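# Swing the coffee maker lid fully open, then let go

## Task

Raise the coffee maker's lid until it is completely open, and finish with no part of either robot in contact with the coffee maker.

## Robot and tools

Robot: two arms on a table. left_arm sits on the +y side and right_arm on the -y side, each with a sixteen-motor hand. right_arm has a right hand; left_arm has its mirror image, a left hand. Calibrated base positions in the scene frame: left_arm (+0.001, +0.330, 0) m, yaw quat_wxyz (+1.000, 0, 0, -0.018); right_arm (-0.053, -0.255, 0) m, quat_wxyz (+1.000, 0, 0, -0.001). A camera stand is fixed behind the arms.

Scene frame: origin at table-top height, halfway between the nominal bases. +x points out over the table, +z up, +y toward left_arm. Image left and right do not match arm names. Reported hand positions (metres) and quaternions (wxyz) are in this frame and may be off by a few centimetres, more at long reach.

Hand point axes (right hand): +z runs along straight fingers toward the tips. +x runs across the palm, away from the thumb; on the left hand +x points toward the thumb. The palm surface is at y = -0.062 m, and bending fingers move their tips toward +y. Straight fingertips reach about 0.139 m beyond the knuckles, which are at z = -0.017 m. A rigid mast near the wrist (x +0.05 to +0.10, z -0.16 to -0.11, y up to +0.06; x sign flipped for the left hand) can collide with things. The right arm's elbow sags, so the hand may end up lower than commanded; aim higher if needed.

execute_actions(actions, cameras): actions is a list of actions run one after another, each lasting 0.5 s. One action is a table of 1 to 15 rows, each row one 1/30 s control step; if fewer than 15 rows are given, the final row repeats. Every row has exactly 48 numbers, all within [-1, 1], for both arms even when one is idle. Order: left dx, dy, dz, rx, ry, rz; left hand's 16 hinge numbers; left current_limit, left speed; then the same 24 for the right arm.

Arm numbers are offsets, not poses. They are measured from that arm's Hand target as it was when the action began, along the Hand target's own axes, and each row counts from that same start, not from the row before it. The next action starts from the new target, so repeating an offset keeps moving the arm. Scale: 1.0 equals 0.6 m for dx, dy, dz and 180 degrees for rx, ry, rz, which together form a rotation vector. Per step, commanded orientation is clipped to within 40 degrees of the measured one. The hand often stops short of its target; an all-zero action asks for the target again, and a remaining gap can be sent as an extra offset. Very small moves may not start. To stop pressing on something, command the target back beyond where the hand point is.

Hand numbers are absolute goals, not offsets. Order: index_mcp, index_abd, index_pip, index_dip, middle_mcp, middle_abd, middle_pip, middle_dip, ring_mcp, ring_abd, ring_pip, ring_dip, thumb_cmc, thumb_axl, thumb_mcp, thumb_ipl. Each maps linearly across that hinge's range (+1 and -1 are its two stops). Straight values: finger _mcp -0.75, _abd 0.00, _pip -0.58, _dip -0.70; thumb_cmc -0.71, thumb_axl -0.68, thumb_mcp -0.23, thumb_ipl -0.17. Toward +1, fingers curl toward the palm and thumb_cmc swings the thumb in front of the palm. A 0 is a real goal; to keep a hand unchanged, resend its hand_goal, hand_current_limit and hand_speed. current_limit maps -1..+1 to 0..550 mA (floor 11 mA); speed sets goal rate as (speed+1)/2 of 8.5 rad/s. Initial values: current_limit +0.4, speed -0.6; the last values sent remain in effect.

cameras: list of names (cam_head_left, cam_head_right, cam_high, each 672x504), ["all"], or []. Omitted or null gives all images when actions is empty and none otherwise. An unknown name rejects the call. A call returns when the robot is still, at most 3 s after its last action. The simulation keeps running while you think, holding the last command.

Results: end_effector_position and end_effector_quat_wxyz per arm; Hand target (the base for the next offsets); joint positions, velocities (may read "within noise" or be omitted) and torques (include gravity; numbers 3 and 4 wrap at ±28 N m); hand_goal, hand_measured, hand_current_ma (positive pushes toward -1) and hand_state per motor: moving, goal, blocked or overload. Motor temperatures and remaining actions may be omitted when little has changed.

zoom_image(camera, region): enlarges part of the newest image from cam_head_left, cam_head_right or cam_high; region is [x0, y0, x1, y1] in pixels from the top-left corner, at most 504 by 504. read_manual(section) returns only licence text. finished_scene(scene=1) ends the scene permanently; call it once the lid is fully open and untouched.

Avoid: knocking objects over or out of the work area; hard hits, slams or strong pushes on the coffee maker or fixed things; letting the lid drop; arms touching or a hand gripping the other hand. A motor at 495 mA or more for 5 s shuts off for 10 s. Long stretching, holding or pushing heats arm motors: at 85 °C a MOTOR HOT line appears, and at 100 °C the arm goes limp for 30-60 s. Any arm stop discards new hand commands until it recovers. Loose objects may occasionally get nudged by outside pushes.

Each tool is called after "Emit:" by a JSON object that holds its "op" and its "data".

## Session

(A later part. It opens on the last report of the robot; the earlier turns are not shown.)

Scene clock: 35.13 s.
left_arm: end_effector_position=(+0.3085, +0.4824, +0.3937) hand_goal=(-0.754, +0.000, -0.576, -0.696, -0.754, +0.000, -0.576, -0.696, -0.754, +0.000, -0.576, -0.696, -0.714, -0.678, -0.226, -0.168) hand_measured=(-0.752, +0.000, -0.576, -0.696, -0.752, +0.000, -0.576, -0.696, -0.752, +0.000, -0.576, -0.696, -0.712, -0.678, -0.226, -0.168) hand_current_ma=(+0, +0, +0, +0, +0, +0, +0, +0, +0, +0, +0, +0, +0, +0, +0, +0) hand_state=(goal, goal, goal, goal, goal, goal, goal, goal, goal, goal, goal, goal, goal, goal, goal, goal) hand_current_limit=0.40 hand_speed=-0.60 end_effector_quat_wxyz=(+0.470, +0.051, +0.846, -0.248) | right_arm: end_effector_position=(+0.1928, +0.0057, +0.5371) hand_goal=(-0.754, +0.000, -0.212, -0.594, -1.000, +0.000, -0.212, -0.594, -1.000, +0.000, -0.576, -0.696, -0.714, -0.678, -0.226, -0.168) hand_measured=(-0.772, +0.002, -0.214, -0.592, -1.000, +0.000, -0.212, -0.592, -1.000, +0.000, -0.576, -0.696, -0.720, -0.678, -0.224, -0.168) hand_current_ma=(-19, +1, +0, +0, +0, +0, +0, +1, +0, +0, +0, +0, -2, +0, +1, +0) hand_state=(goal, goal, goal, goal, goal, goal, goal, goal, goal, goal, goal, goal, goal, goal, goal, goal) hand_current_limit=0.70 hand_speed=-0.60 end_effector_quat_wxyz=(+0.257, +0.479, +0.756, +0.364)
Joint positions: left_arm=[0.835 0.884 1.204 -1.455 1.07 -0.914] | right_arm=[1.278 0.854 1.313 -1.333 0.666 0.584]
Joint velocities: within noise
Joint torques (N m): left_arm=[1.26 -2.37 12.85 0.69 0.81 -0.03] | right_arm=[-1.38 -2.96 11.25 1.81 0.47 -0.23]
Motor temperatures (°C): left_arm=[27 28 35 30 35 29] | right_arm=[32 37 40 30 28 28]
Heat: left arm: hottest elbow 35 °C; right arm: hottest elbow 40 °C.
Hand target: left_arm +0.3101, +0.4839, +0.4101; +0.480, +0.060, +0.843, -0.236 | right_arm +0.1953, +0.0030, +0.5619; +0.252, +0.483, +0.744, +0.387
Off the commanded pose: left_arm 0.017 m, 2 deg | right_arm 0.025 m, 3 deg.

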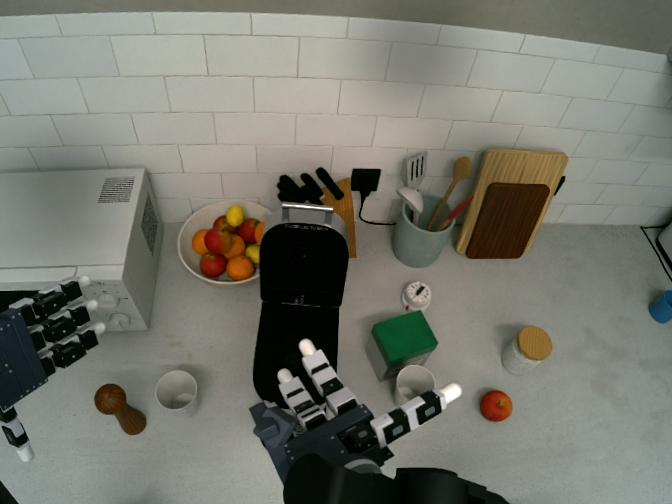

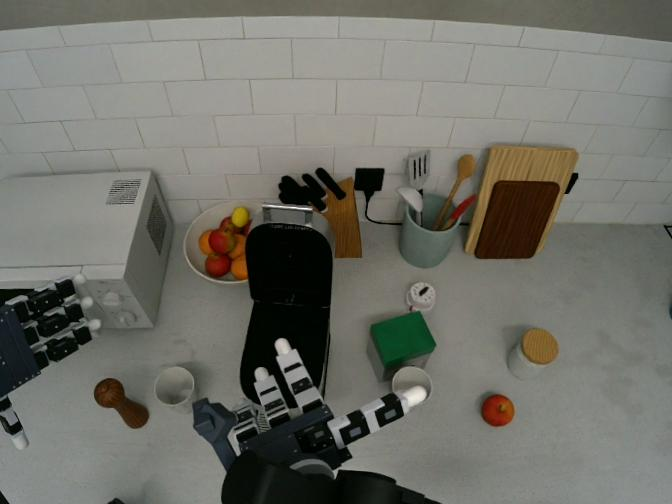

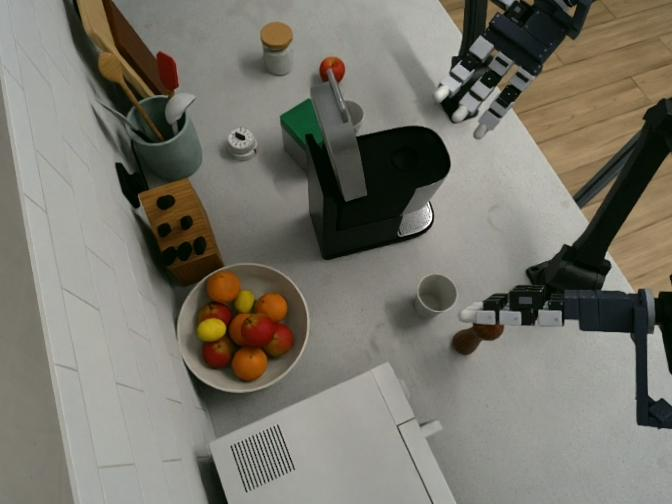

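Emit:
{"op": "execute_actions", "data": {"actions": [[[0,0,0,0,0,0,-0.754,0,-0.576,-0.696,-0.754,0,-0.576,-0.696,-0.754,0,-0.576,-0.696,-0.714,-0.678,-0.226,-0.168,0.4,-0.6,-0.0381,0.0428,0.0496,0,0,0,-0.754,0,-0.212,-0.594,-1,0,-0.212,-0.594,-1,0,-0.576,-0.696,-0.714,-0.678,-0.226,-0.168,0.2,-0.6]],[[0,0,0,0,0,0,-0.754,0,-0.576,-0.696,-0.754,0,-0.576,-0.696,-0.754,0,-0.576,-0.696,-0.714,-0.678,-0.226,-0.168,0.4,-0.6,-0.0381,0.0428,0.0496,0,0,0,-0.754,0,-0.212,-0.594,-1,0,-0.212,-0.594,-1,0,-0.576,-0.696,-0.714,-0.678,-0.226,-0.168,0.2,-0.6]],[[0,0,0,0,0,0,-0.754,0,-0.576,-0.696,-0.754,0,-0.576,-0.696,-0.754,0,-0.576,-0.696,-0.714,-0.678,-0.226,-0.168,0.4,-0.6,-0.0381,0.0428,0.0496,0,0,0,-0.754,0,-0.212,-0.594,-1,0,-0.212,-0.594,-1,0,-0.576,-0.696,-0.714,-0.678,-0.226,-0.168,0.2,-0.6]]], "cameras": ["all"]}}

Emit:
{"op": "zoom_image", "data": {"camera": "cam_high", "region": [280, 0, 500, 220]}}

Emit:
{"op": "zoom_image", "data": {"camera": "cam_head_left", "region": [230, 180, 450, 420]}}

Scene clock: 38.07 s.
left_arm: end_effector_position=(+0.3085, +0.4824, +0.3937) hand_goal=(-0.754, +0.000, -0.576, -0.696, -0.754, +0.000, -0.576, -0.696, -0.754, +0.000, -0.576, -0.696, -0.714, -0.678, -0.226, -0.168) hand_measured=(-0.752, +0.000, -0.576, -0.696, -0.752, +0.000, -0.576, -0.696, -0.752, +0.000, -0.576, -0.696, -0.712, -0.678, -0.226, -0.168) hand_current_ma=(+0, +0, +0, +0, +0, +0, +0, +0, +0, +0, +0, +0, +0, +0, +0, +0) hand_state=(goal, goal, goal, goal, goal, goal, goal, goal, goal, goal, goal, goal, goal, goal, goal, goal) hand_current_limit=0.40 hand_speed=-0.60 end_effector_quat_wxyz=(+0.470, +0.051, +0.846, -0.248) | right_arm: end_effector_position=(+0.3283, -0.0116, +0.5408) hand_goal=(-0.754, +0.000, -0.212, -0.594, -1.000, +0.000, -0.212, -0.594, -1.000, +0.000, -0.576, -0.696, -0.714, -0.678, -0.226, -0.168) hand_measured=(-0.770, +0.002, -0.214, -0.592, -1.000, +0.000, -0.212, -0.592, -1.000, +0.000, -0.576, -0.696, -0.720, -0.678, -0.224, -0.168) hand_current_ma=(-16, +0, +0, +0, +0, +0, +0, +1, +0, +0, +0, +0, -3, +0, +1, +0) hand_state=(goal, goal, goal, goal, goal, goal, goal, goal, goal, goal, goal, goal, goal, goal, goal, goal) hand_current_limit=0.20 hand_speed=-0.60 end_effector_quat_wxyz=(+0.243, +0.488, +0.757, +0.360)
Joint positions: left_arm=[0.835 0.884 1.204 -1.455 1.07 -0.914] | right_arm=[0.76 0.974 1.371 -1.1 0.276 0.205]
Joint torques (N m): left_arm=[1.14 -2.43 12.81 0.69 0.82 -0.03] | right_arm=[-0.97 -5.66 12.29 2.25 0.11 -0.25]
Heat: left arm: hottest elbow 35 °C; right arm: hottest elbow 40 °C.
Hand target: left_arm +0.3101, +0.4839, +0.4101; +0.480, +0.060, +0.843, -0.236 | right_arm +0.3303, -0.0119, +0.5737; +0.252, +0.483, +0.744, +0.387
Off the commanded pose: left_arm 0.017 m, 2 deg | right_arm 0.033 m, 4 deg.

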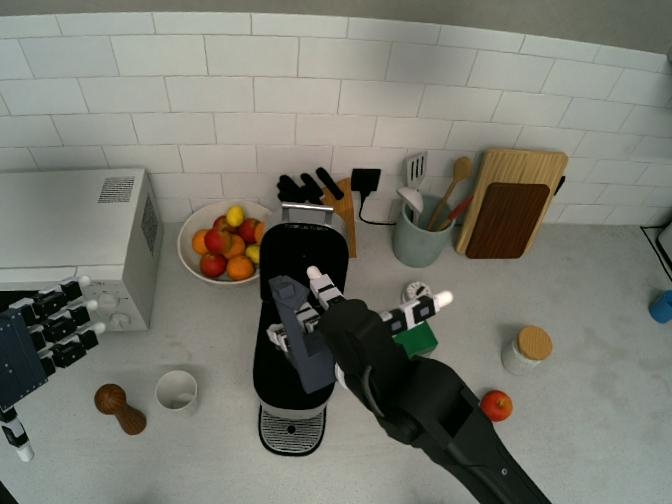

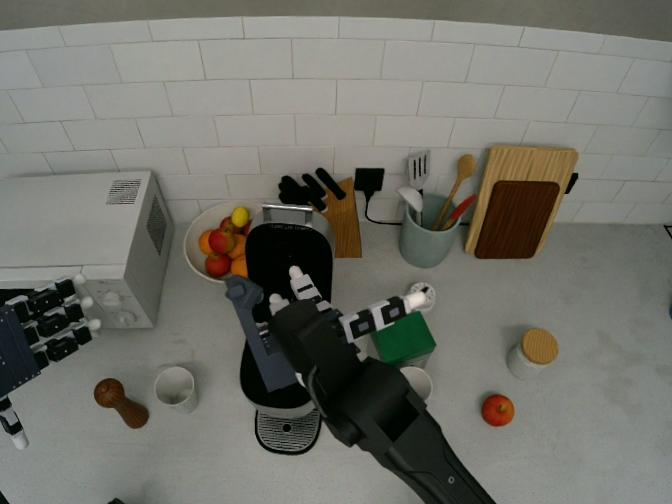

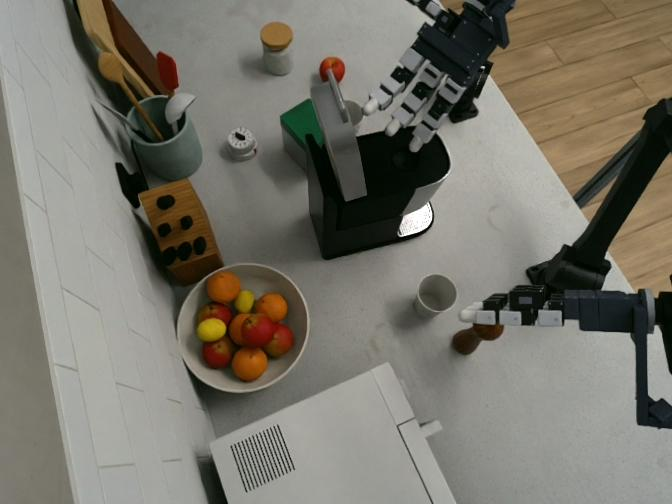

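Scaled by 2.291 from the camera's 672x504 image, which has a finer 960x720 frame.

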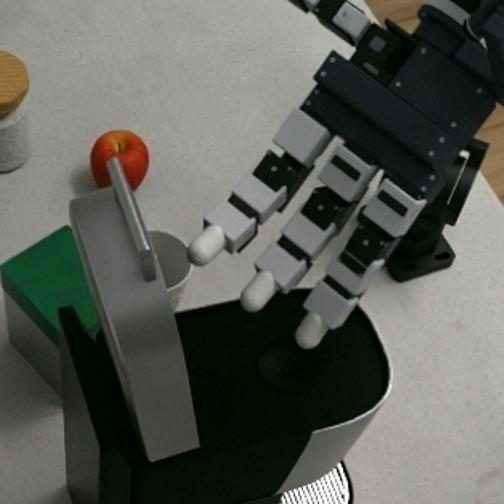

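Scaled by 2.100 from the camera's 672x504 image, which has a finer 960x720 frame.

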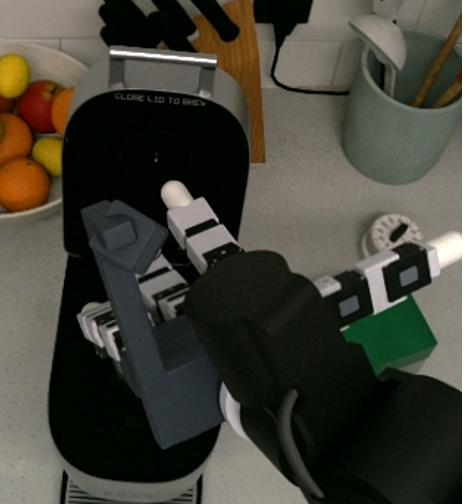

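Emit:
{"op": "execute_actions", "data": {"actions": [[[0,0,0,0,0,0,-0.754,0,-0.576,-0.696,-0.754,0,-0.576,-0.696,-0.754,0,-0.576,-0.696,-0.714,-0.678,-0.226,-0.168,0.4,-0.6,-0.0203,0.0262,0.0374,0,0,0,-0.754,0,-0.212,-0.594,-1,0,-0.212,-0.594,-1,0,-0.576,-0.696,-0.714,-0.678,-0.226,-0.168,0.2,-0.6]],[[0,0,0,0,0,0,-0.754,0,-0.576,-0.696,-0.754,0,-0.576,-0.696,-0.754,0,-0.576,-0.696,-0.714,-0.678,-0.226,-0.168,0.4,-0.6,-0.0136,0.0175,0.0249,0,0,0,-0.754,0,-0.212,-0.594,-1,0,-0.212,-0.594,-1,0,-0.576,-0.696,-0.714,-0.678,-0.226,-0.168,0.2,-0.6]]], "cameras": ["all"]}}

Emit:
{"op": "zoom_image", "data": {"camera": "cam_high", "region": [280, 40, 460, 220]}}

Emit:
{"op": "zoom_image", "data": {"camera": "cam_head_left", "region": [230, 180, 380, 420]}}

Scene clock: 39.53 s.
left_arm: end_effector_position=(+0.3085, +0.4824, +0.3937) hand_goal=(-0.754, +0.000, -0.576, -0.696, -0.754, +0.000, -0.576, -0.696, -0.754, +0.000, -0.576, -0.696, -0.714, -0.678, -0.226, -0.168) hand_measured=(-0.752, +0.000, -0.576, -0.696, -0.752, +0.000, -0.576, -0.696, -0.752, +0.000, -0.576, -0.696, -0.712, -0.678, -0.226, -0.168) hand_current_ma=(+0, +0, +0, +0, +0, +0, +0, +0, +0, +0, +0, +0, +0, +0, +0, +0) hand_state=(goal, goal, goal, goal, goal, goal, goal, goal, goal, goal, goal, goal, goal, goal, goal, goal) hand_current_limit=0.40 hand_speed=-0.60 end_effector_quat_wxyz=(+0.470, +0.051, +0.846, -0.248) | right_arm: end_effector_position=(+0.3762, -0.0118, +0.5414) hand_goal=(-0.754, +0.000, -0.212, -0.594, -1.000, +0.000, -0.212, -0.594, -1.000, +0.000, -0.576, -0.696, -0.714, -0.678, -0.226, -0.168) hand_measured=(-0.770, +0.002, -0.214, -0.592, -1.000, +0.000, -0.212, -0.592, -1.000, +0.000, -0.576, -0.696, -0.720, -0.678, -0.224, -0.168) hand_current_ma=(-16, +0, +0, +0, +0, +0, +0, +1, +0, +0, +0, +0, -3, +0, +1, +0) hand_state=(goal, goal, goal, goal, goal, goal, goal, goal, goal, goal, goal, goal, goal, goal, goal, goal) hand_current_limit=0.20 hand_speed=-0.60 end_effector_quat_wxyz=(+0.241, +0.489, +0.756, +0.363)
Joint positions: left_arm=[0.835 0.884 1.204 -1.455 1.07 -0.914] | right_arm=[0.651 1.059 1.421 -1.047 0.187 0.138]
Joint torques (N m): left_arm=[1.14 -2.14 12.89 0.68 0.83 -0.03] | right_arm=[-0.85 -6.95 12.62 2.3 0 -0.24]
Heat: left arm: hottest elbow 35 °C; right arm: hottest elbow 41 °C.
Hand target: left_arm +0.3101, +0.4839, +0.4101; +0.480, +0.060, +0.843, -0.236 | right_arm +0.3802, -0.0121, +0.5741; +0.252, +0.483, +0.744, +0.387
Off the commanded pose: left_arm 0.017 m, 2 deg | right_arm 0.033 m, 3 deg.

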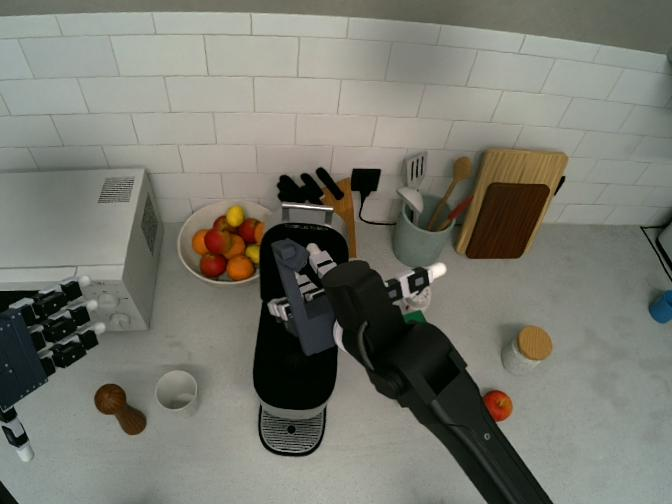

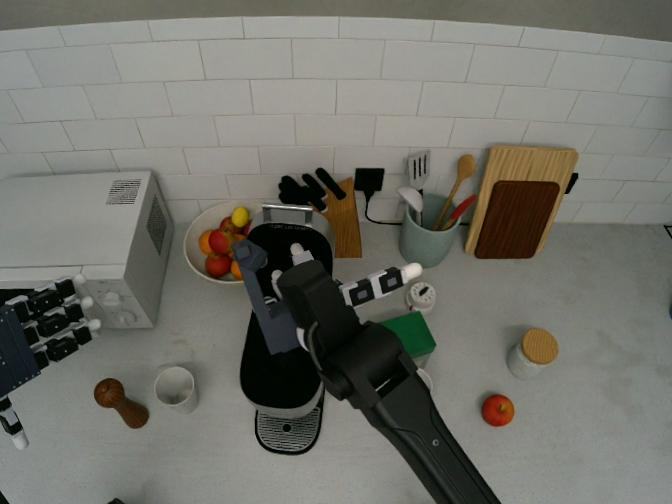

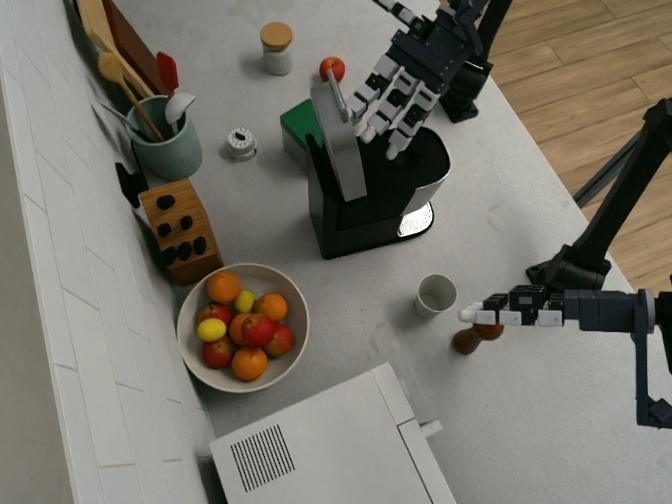

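Scaled by 2.800 from the camera's 672x504 image, which has a finer 960x720 frame.

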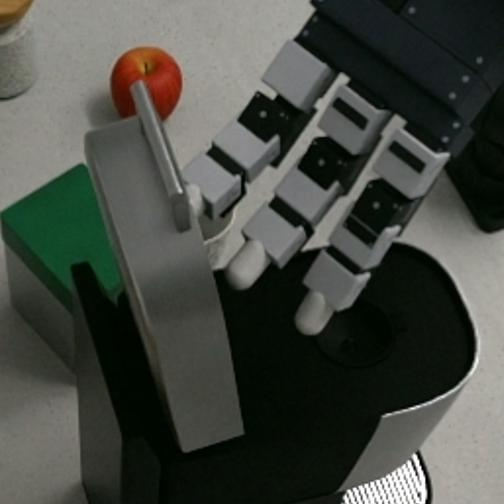

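Scaled by 2.100 from the camera's 672x504 image, which has a finer 960x720 frame.

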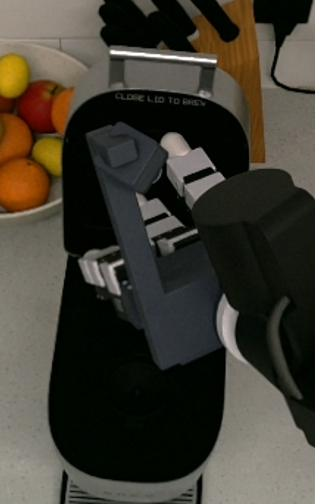

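Emit:
{"op": "execute_actions", "data": {"actions": [[[0,0,0,0,0,0,-0.754,0,-0.576,-0.696,-0.754,0,-0.576,-0.696,-0.754,0,-0.576,-0.696,-0.714,-0.678,-0.226,-0.168,0.4,-0.6,-0.0081,0.0105,0.015,0,0,0,-0.754,0,-0.212,-0.594,-1,0,-0.212,-0.594,-1,0,-0.576,-0.696,-0.714,-0.678,-0.226,-0.168,0.2,-0.6]],[[0,0,0,0,0,0,-0.754,0,-0.576,-0.696,-0.754,0,-0.576,-0.696,-0.754,0,-0.576,-0.696,-0.714,-0.678,-0.226,-0.168,0.4,-0.6,-0.0081,0.0105,0.015,0,0,0,-0.754,0,-0.212,-0.594,-1,0,-0.212,-0.594,-1,0,-0.576,-0.696,-0.714,-0.678,-0.226,-0.168,0.2,-0.6]]], "cameras": ["all"]}}

Emit:
{"op": "zoom_image", "data": {"camera": "cam_high", "region": [280, 40, 460, 220]}}

Emit:
{"op": "zoom_image", "data": {"camera": "cam_head_left", "region": [230, 180, 380, 420]}}

Scene clock: 40.93 s.
left_arm: end_effector_position=(+0.3085, +0.4824, +0.3937) hand_goal=(-0.754, +0.000, -0.576, -0.696, -0.754, +0.000, -0.576, -0.696, -0.754, +0.000, -0.576, -0.696, -0.714, -0.678, -0.226, -0.168) hand_measured=(-0.752, +0.000, -0.576, -0.696, -0.752, +0.000, -0.576, -0.696, -0.752, +0.000, -0.576, -0.696, -0.712, -0.678, -0.226, -0.168) hand_current_ma=(+0, +0, +0, +0, +0, +0, +0, +0, +0, +0, +0, +0, +0, +0, +0, +0) hand_state=(goal, goal, goal, goal, goal, goal, goal, goal, goal, goal, goal, goal, goal, goal, goal, goal) hand_current_limit=0.40 hand_speed=-0.60 end_effector_quat_wxyz=(+0.470, +0.051, +0.846, -0.248) | right_arm: end_effector_position=(+0.3895, -0.0129, +0.5489) hand_goal=(-0.754, +0.000, -0.212, -0.594, -1.000, +0.000, -0.212, -0.594, -1.000, +0.000, -0.576, -0.696, -0.714, -0.678, -0.226, -0.168) hand_measured=(-0.792, +0.012, -0.222, -0.596, -1.000, +0.000, -0.212, -0.592, -1.000, +0.000, -0.576, -0.696, -0.720, -0.678, -0.224, -0.168) hand_current_ma=(-57, +7, -6, -1, +0, +0, +0, +1, +0, +0, +0, +0, -3, +0, +1, +0) hand_state=(blocked, goal, goal, goal, goal, goal, goal, goal, goal, goal, goal, goal, goal, goal, goal, goal) hand_current_limit=0.20 hand_speed=-0.60 end_effector_quat_wxyz=(+0.237, +0.487, +0.755, +0.370)
Joint positions: left_arm=[0.835 0.884 1.204 -1.455 1.07 -0.914] | right_arm=[0.618 1.085 1.453 -1.039 0.148 0.119]
Joint torques (N m): left_arm=[1.2 -2.55 12.78 0.75 0.83 -0.04] | right_arm=[-2.08 -5.66 12.42 2.82 0.09 -0.31]
Heat: left arm: hottest elbow 35 °C; right arm: hottest elbow 41 °C.
Hand target: left_arm +0.3101, +0.4839, +0.4101; +0.480, +0.060, +0.843, -0.236 | right_arm +0.4043, -0.0119, +0.5739; +0.252, +0.483, +0.744, +0.387
Off the commanded pose: left_arm 0.017 m, 2 deg | right_arm 0.029 m, 3 deg.

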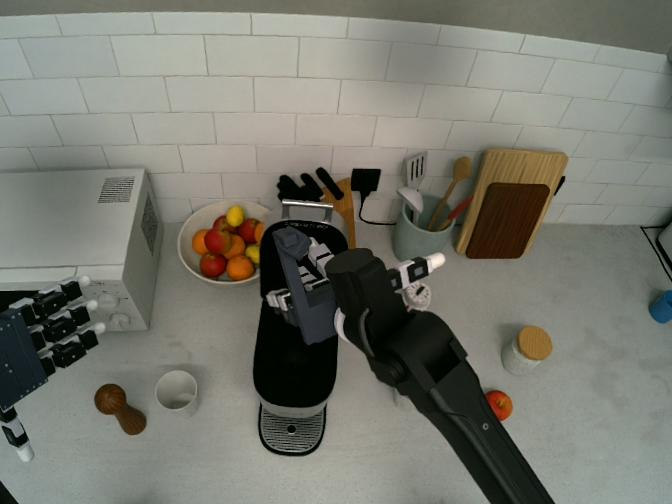

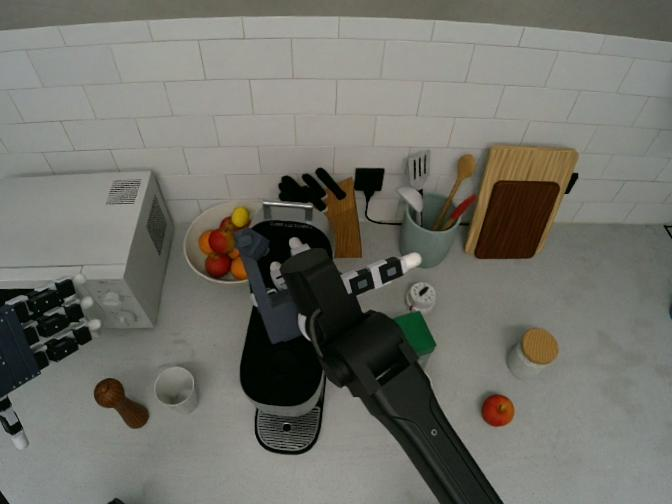

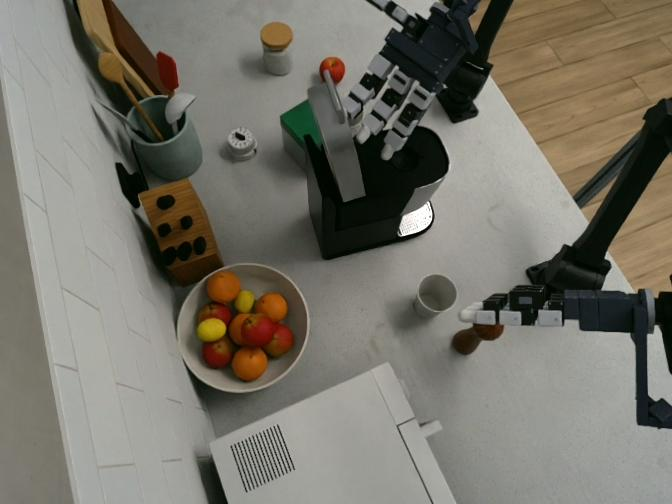

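Scaled by 2.800 from the camera's 672x504 image, which has a finer 960x720 frame.

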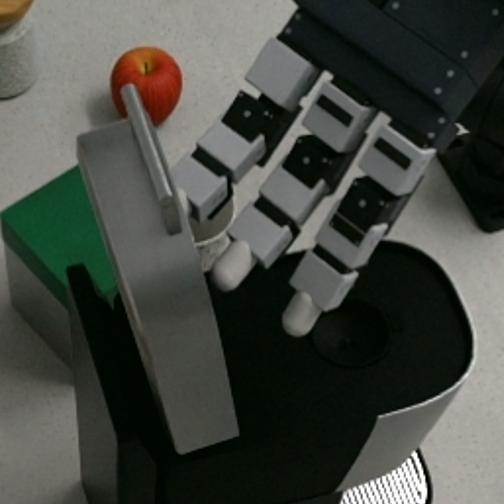

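Scaled by 2.100 from the camera's 672x504 image, which has a finer 960x720 frame.

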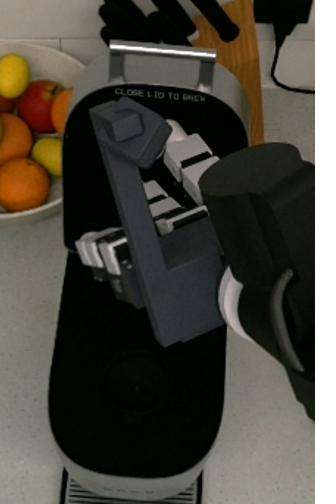

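Emit:
{"op": "execute_actions", "data": {"actions": [[[0,0,0,0,0,0,-0.754,0,-0.576,-0.696,-0.754,0,-0.576,-0.696,-0.754,0,-0.576,-0.696,-0.714,-0.678,-0.226,-0.168,0.4,-0.6,-0.0081,0.0105,0.015,0,0,0,-0.754,0,-0.212,-0.594,-1,0,-0.212,-0.594,-1,0,-0.576,-0.696,-0.714,-0.678,-0.226,-0.168,0.2,-0.6]]], "cameras": ["all"]}}

Emit:
{"op": "zoom_image", "data": {"camera": "cam_high", "region": [280, 40, 460, 220]}}

Emit:
{"op": "zoom_image", "data": {"camera": "cam_head_left", "region": [230, 180, 380, 420]}}

Scene clock: 41.77 s.
left_arm: end_effector_position=(+0.3085, +0.4824, +0.3937) hand_goal=(-0.754, +0.000, -0.576, -0.696, -0.754, +0.000, -0.576, -0.696, -0.754, +0.000, -0.576, -0.696, -0.714, -0.678, -0.226, -0.168) hand_measured=(-0.752, +0.000, -0.576, -0.696, -0.752, +0.000, -0.576, -0.696, -0.752, +0.000, -0.576, -0.696, -0.712, -0.678, -0.226, -0.168) hand_current_ma=(+0, +0, +0, +0, +0, +0, +0, +0, +0, +0, +0, +0, +0, +0, +0, +0) hand_state=(goal, goal, goal, goal, goal, goal, goal, goal, goal, goal, goal, goal, goal, goal, goal, goal) hand_current_limit=0.40 hand_speed=-0.60 end_effector_quat_wxyz=(+0.470, +0.051, +0.846, -0.248) | right_arm: end_effector_position=(+0.4024, -0.0136, +0.5491) hand_goal=(-0.754, +0.000, -0.212, -0.594, -1.000, +0.000, -0.212, -0.594, -1.000, +0.000, -0.576, -0.696, -0.714, -0.678, -0.226, -0.168) hand_measured=(-0.794, +0.014, -0.220, -0.596, -1.000, +0.000, -0.212, -0.592, -1.000, +0.000, -0.576, -0.696, -0.720, -0.678, -0.224, -0.168) hand_current_ma=(-64, +8, -5, -1, +0, +0, +0, +1, +0, +0, +0, +0, -3, +0, +1, +0) hand_state=(blocked, goal, goal, goal, goal, goal, goal, goal, goal, goal, goal, goal, goal, goal, goal, goal) hand_current_limit=0.20 hand_speed=-0.60 end_effector_quat_wxyz=(+0.238, +0.488, +0.754, +0.369)
Joint positions: left_arm=[0.835 0.884 1.204 -1.455 1.07 -0.914] | right_arm=[0.595 1.11 1.47 -1.03 0.133 0.107]
Joint torques (N m): left_arm=[1.2 -2.43 12.85 0.73 0.83 -0.04] | right_arm=[-1.61 -5.95 12.44 2.82 0.03 -0.32]
Heat: left arm: hottest elbow 35 °C; right arm: hottest elbow 41 °C.
Hand target: left_arm +0.3101, +0.4839, +0.4101; +0.480, +0.060, +0.843, -0.236 | right_arm +0.4163, -0.0118, +0.5739; +0.252, +0.483, +0.744, +0.387
Off the commanded pose: left_arm 0.017 m, 2 deg | right_arm 0.029 m, 3 deg.

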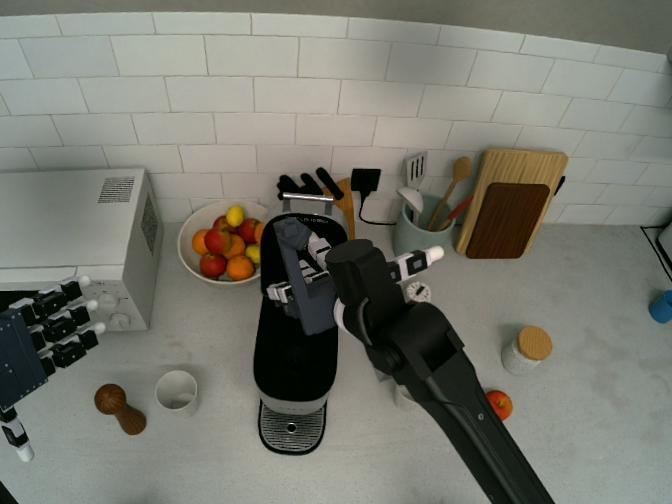

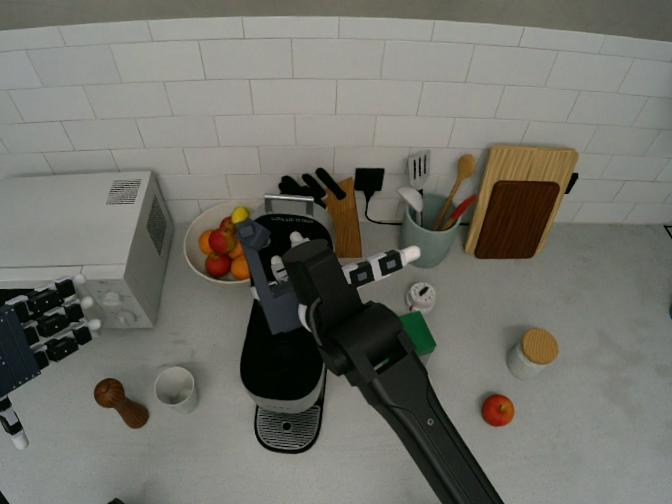

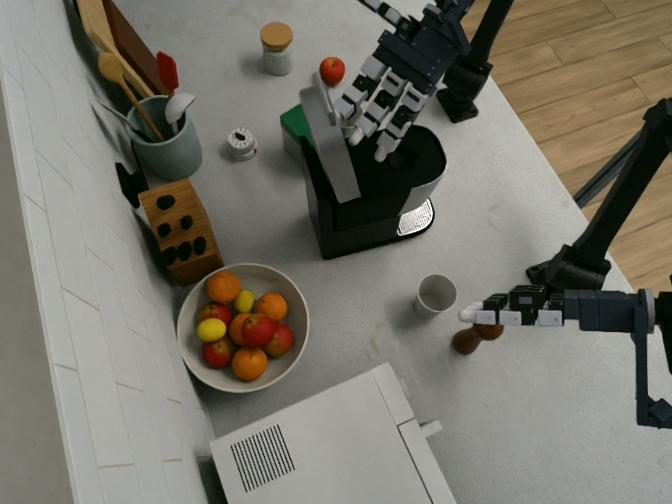

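Scaled by 2.800 from the camera's 672x504 image, which has a finer 960x720 frame.

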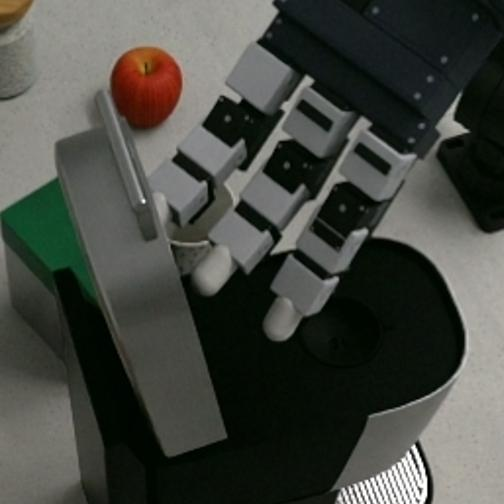

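Scaled by 2.100 from the camera's 672x504 image, which has a finer 960x720 frame.

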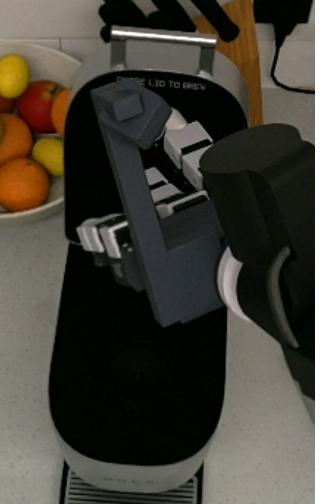

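Emit:
{"op": "execute_actions", "data": {"actions": [[[0,0,0,0,0,0,-0.754,0,-0.576,-0.696,-0.754,0,-0.576,-0.696,-0.754,0,-0.576,-0.696,-0.714,-0.678,-0.226,-0.168,0.4,-0.6,0.0047,-0.0061,-0.0087,0,0,0,-0.754,0,-0.212,-0.594,-1,0,-0.212,-0.594,-1,0,-0.576,-0.696,-0.714,-0.678,-0.226,-0.168,0.2,-0.6]],[[0,0,0,0,0,0,-0.754,0,-0.576,-0.696,-0.754,0,-0.576,-0.696,-0.754,0,-0.576,-0.696,-0.714,-0.678,-0.226,-0.168,0.4,-0.6,0.0047,-0.0061,-0.0087,0,0,0,-0.754,0,-0.212,-0.594,-1,0,-0.212,-0.594,-1,0,-0.576,-0.696,-0.714,-0.678,-0.226,-0.168,0.2,-0.6]],[[0,0,0,0,0,0,-0.754,0,-0.576,-0.696,-0.754,0,-0.576,-0.696,-0.754,0,-0.576,-0.696,-0.714,-0.678,-0.226,-0.168,0.4,-0.6,0.0047,-0.0061,-0.0087,0,0,0,-0.754,0,-0.212,-0.594,-1,0,-0.212,-0.594,-1,0,-0.576,-0.696,-0.714,-0.678,-0.226,-0.168,0.2,-0.6]],[[0,0,0,0,0,0,-0.754,0,-0.576,-0.696,-0.754,0,-0.576,-0.696,-0.754,0,-0.576,-0.696,-0.714,-0.678,-0.226,-0.168,0.4,-0.6,0.0054,-0.007,-0.01,0,0,0,-0.754,0,-0.212,-0.594,-1,0,-0.212,-0.594,-1,0,-0.576,-0.696,-0.714,-0.678,-0.226,-0.168,0.2,-0.6]]], "cameras": ["all"]}}

Emit:
{"op": "zoom_image", "data": {"camera": "cam_high", "region": [280, 40, 460, 220]}}

Emit:
{"op": "zoom_image", "data": {"camera": "cam_head_left", "region": [230, 180, 380, 420]}}

Scene clock: 44.50 s.
left_arm: end_effector_position=(+0.3085, +0.4824, +0.3937) hand_goal=(-0.754, +0.000, -0.576, -0.696, -0.754, +0.000, -0.576, -0.696, -0.754, +0.000, -0.576, -0.696, -0.714, -0.678, -0.226, -0.168) hand_measured=(-0.752, +0.000, -0.576, -0.696, -0.752, +0.000, -0.576, -0.696, -0.752, +0.000, -0.576, -0.696, -0.712, -0.678, -0.226, -0.168) hand_current_ma=(+0, +0, +0, +0, +0, +0, +0, +0, +0, +0, +0, +0, +0, +0, +0, +0) hand_state=(goal, goal, goal, goal, goal, goal, goal, goal, goal, goal, goal, goal, goal, goal, goal, goal) hand_current_limit=0.40 hand_speed=-0.60 end_effector_quat_wxyz=(+0.470, +0.051, +0.846, -0.248) | right_arm: end_effector_position=(+0.3943, -0.0120, +0.5561) hand_goal=(-0.754, +0.000, -0.212, -0.594, -1.000, +0.000, -0.212, -0.594, -1.000, +0.000, -0.576, -0.696, -0.714, -0.678, -0.226, -0.168) hand_measured=(-0.772, +0.002, -0.214, -0.594, -1.000, +0.000, -0.212, -0.592, -1.000, +0.000, -0.576, -0.696, -0.720, -0.678, -0.224, -0.168) hand_current_ma=(-19, +1, +0, +0, +0, +0, +0, +1, +0, +0, +0, +0, -3, +0, +1, +0) hand_state=(goal, goal, goal, goal, goal, goal, goal, goal, goal, goal, goal, goal, goal, goal, goal, goal) hand_current_limit=0.20 hand_speed=-0.60 end_effector_quat_wxyz=(+0.248, +0.486, +0.751, +0.371)
Joint positions: left_arm=[0.835 0.884 1.204 -1.455 1.07 -0.914] | right_arm=[0.619 1.097 1.47 -1.031 0.168 0.113]
Joint torques (N m): left_arm=[1.14 -2.32 12.83 0.7 0.83 -0.02] | right_arm=[0.38 -9.05 9.85 1.94 0.24 -0.04]
Heat: left arm: hottest elbow 36 °C; right arm: hottest elbow 42 °C.
Hand target: left_arm +0.3101, +0.4839, +0.4101; +0.480, +0.060, +0.843, -0.236 | right_arm +0.3874, -0.0120, +0.5738; +0.252, +0.483, +0.744, +0.387
Off the commanded pose: left_arm 0.017 m, 2 deg | right_arm 0.019 m, 2 deg.

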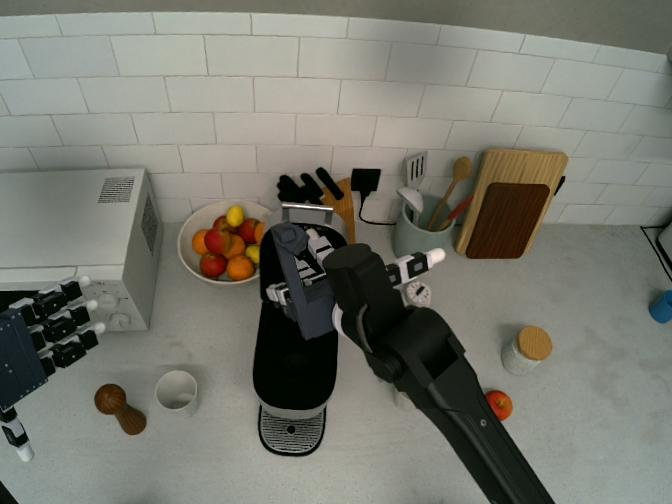

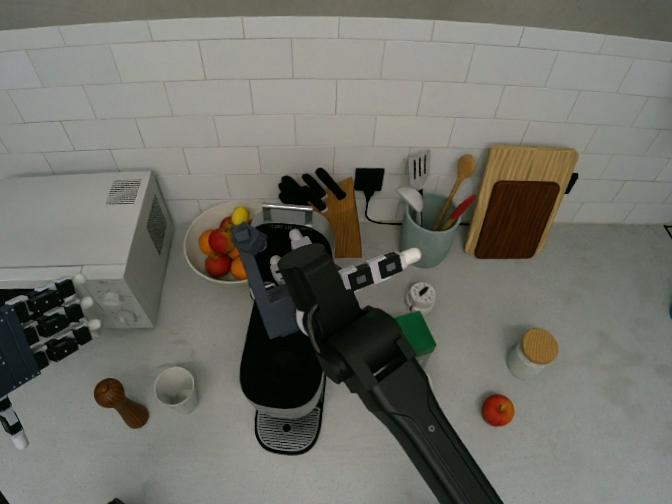

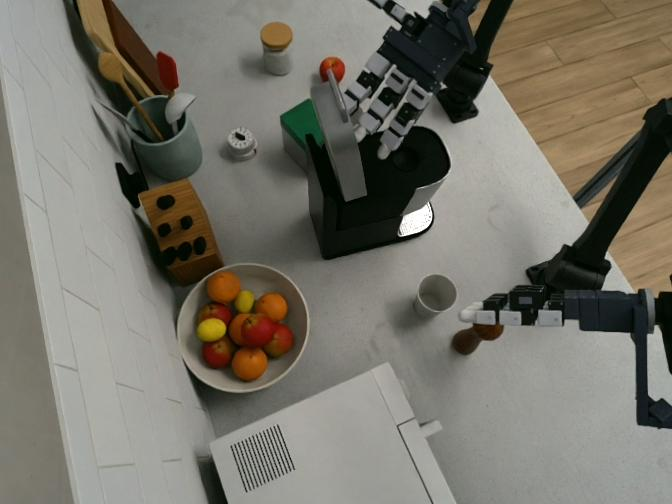

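Scaled by 2.800 from the camera's 672x504 image, which has a finer 960x720 frame.

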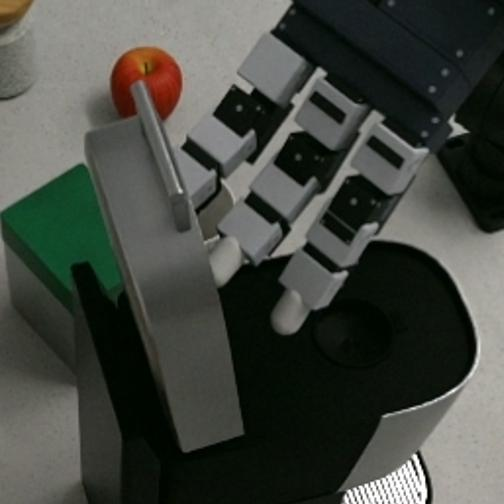

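Scaled by 2.100 from the camera's 672x504 image, which has a finer 960x720 frame.

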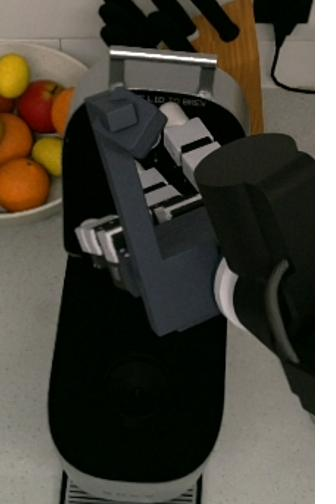

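Emit:
{"op": "execute_actions", "data": {"actions": [[[0,0,0,0,0,0,-0.754,0,-0.576,-0.696,-0.754,0,-0.576,-0.696,-0.754,0,-0.576,-0.696,-0.714,-0.678,-0.226,-0.168,0.4,-0.6,0.0203,-0.0262,-0.0374,0,0,0,-0.754,0,-0.212,-0.594,-1,0,-0.212,-0.594,-1,0,-0.576,-0.696,-0.714,-0.678,-0.226,-0.168,0.2,-0.6]],[[0,0,0,0,0,0,-0.754,0,-0.576,-0.696,-0.754,0,-0.576,-0.696,-0.754,0,-0.576,-0.696,-0.714,-0.678,-0.226,-0.168,0.4,-0.6,0.0339,-0.0437,-0.0624,0,0,0,-0.754,0,-0.212,-0.594,-1,0,-0.212,-0.594,-1,0,-0.576,-0.696,-0.714,-0.678,-0.226,-0.168,0.2,-0.6]],[[0,0,0,0,0,0,-0.754,0,-0.576,-0.696,-0.754,0,-0.576,-0.696,-0.754,0,-0.576,-0.696,-0.714,-0.678,-0.226,-0.168,0.4,-0.6,0.0339,-0.0437,-0.0624,0,0,0,-0.754,0,-0.212,-0.594,-1,0,-0.212,-0.594,-1,0,-0.576,-0.696,-0.714,-0.678,-0.226,-0.168,0.2,-0.6]]], "cameras": ["all"]}}

Emit:
{"op": "zoom_image", "data": {"camera": "cam_high", "region": [280, 40, 460, 220]}}

Scene clock: 46.83 s.
left_arm: end_effector_position=(+0.3085, +0.4824, +0.3937) hand_goal=(-0.754, +0.000, -0.576, -0.696, -0.754, +0.000, -0.576, -0.696, -0.754, +0.000, -0.576, -0.696, -0.714, -0.678, -0.226, -0.168) hand_measured=(-0.752, +0.000, -0.576, -0.696, -0.752, +0.000, -0.576, -0.696, -0.752, +0.000, -0.576, -0.696, -0.712, -0.678, -0.226, -0.168) hand_current_ma=(+0, +0, +0, +0, +0, +0, +0, +0, +0, +0, +0, +0, +0, +0, +0, +0) hand_state=(goal, goal, goal, goal, goal, goal, goal, goal, goal, goal, goal, goal, goal, goal, goal, goal) hand_current_limit=0.40 hand_speed=-0.60 end_effector_quat_wxyz=(+0.470, +0.051, +0.846, -0.248) | right_arm: end_effector_position=(+0.2600, -0.0132, +0.5725) hand_goal=(-0.754, +0.000, -0.212, -0.594, -1.000, +0.000, -0.212, -0.594, -1.000, +0.000, -0.576, -0.696, -0.714, -0.678, -0.226, -0.168) hand_measured=(-0.770, +0.002, -0.214, -0.594, -1.000, +0.000, -0.212, -0.592, -1.000, +0.000, -0.576, -0.696, -0.720, -0.678, -0.224, -0.168) hand_current_ma=(-14, +0, +0, +0, +0, +0, +0, +1, +0, +0, +0, +0, -3, +0, +1, +0) hand_state=(goal, goal, goal, goal, goal, goal, goal, goal, goal, goal, goal, goal, goal, goal, goal, goal) hand_current_limit=0.20 hand_speed=-0.60 end_effector_quat_wxyz=(+0.254, +0.483, +0.744, +0.386)
Joint positions: left_arm=[0.835 0.884 1.204 -1.455 1.07 -0.914] | right_arm=[0.966 0.881 1.381 -1.186 0.444 0.333]
Joint torques (N m): left_arm=[0.97 -2.55 12.83 0.73 0.83 -0.04] | right_arm=[0.56 -3.66 8.57 1.21 0.44 -0.04]
Heat: left arm: hottest elbow 36 °C; right arm: hottest elbow 42 °C.
Hand target: left_arm +0.3101, +0.4839, +0.4101; +0.480, +0.060, +0.843, -0.236 | right_arm +0.2574, -0.0119, +0.5738; +0.252, +0.483, +0.744, +0.387
Off the commanded pose: left_arm 0.017 m, 2 deg | right_arm 0.003 m, 0 deg.

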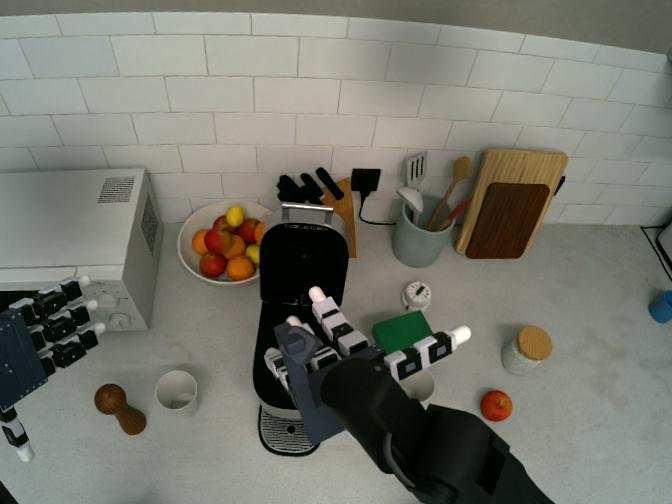

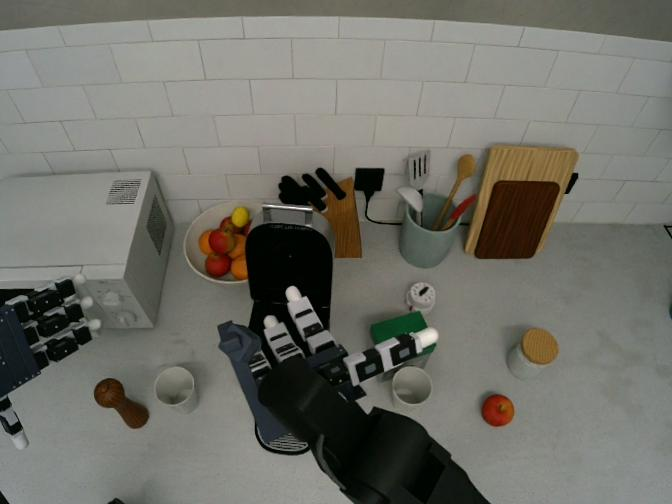

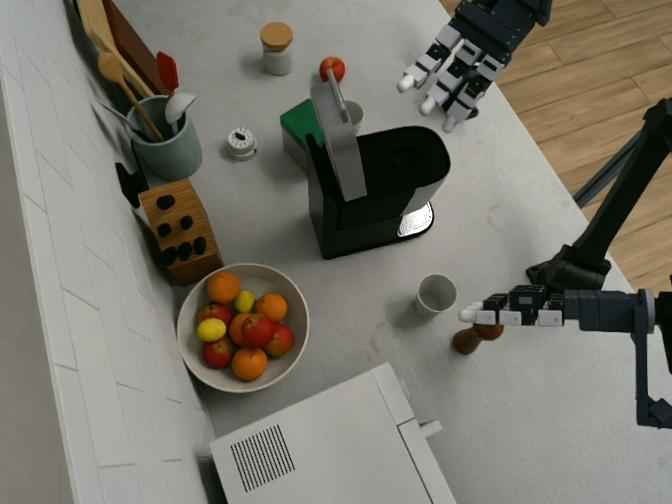

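Scaled by 2.800 from the camera's 672x504 image, which has a finer 960x720 frame.

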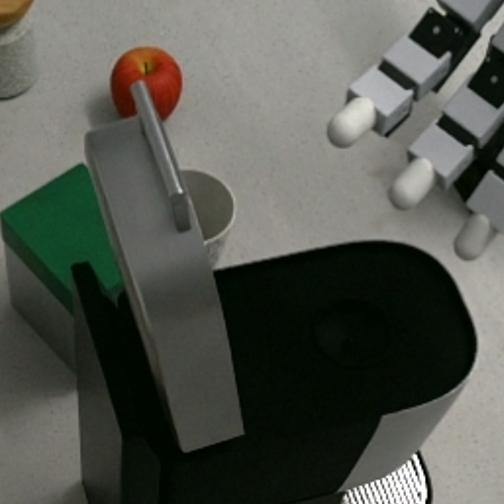

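Emit:
{"op": "finished_scene", "data": {"scene": 1}}

The scene is finished: the task was done.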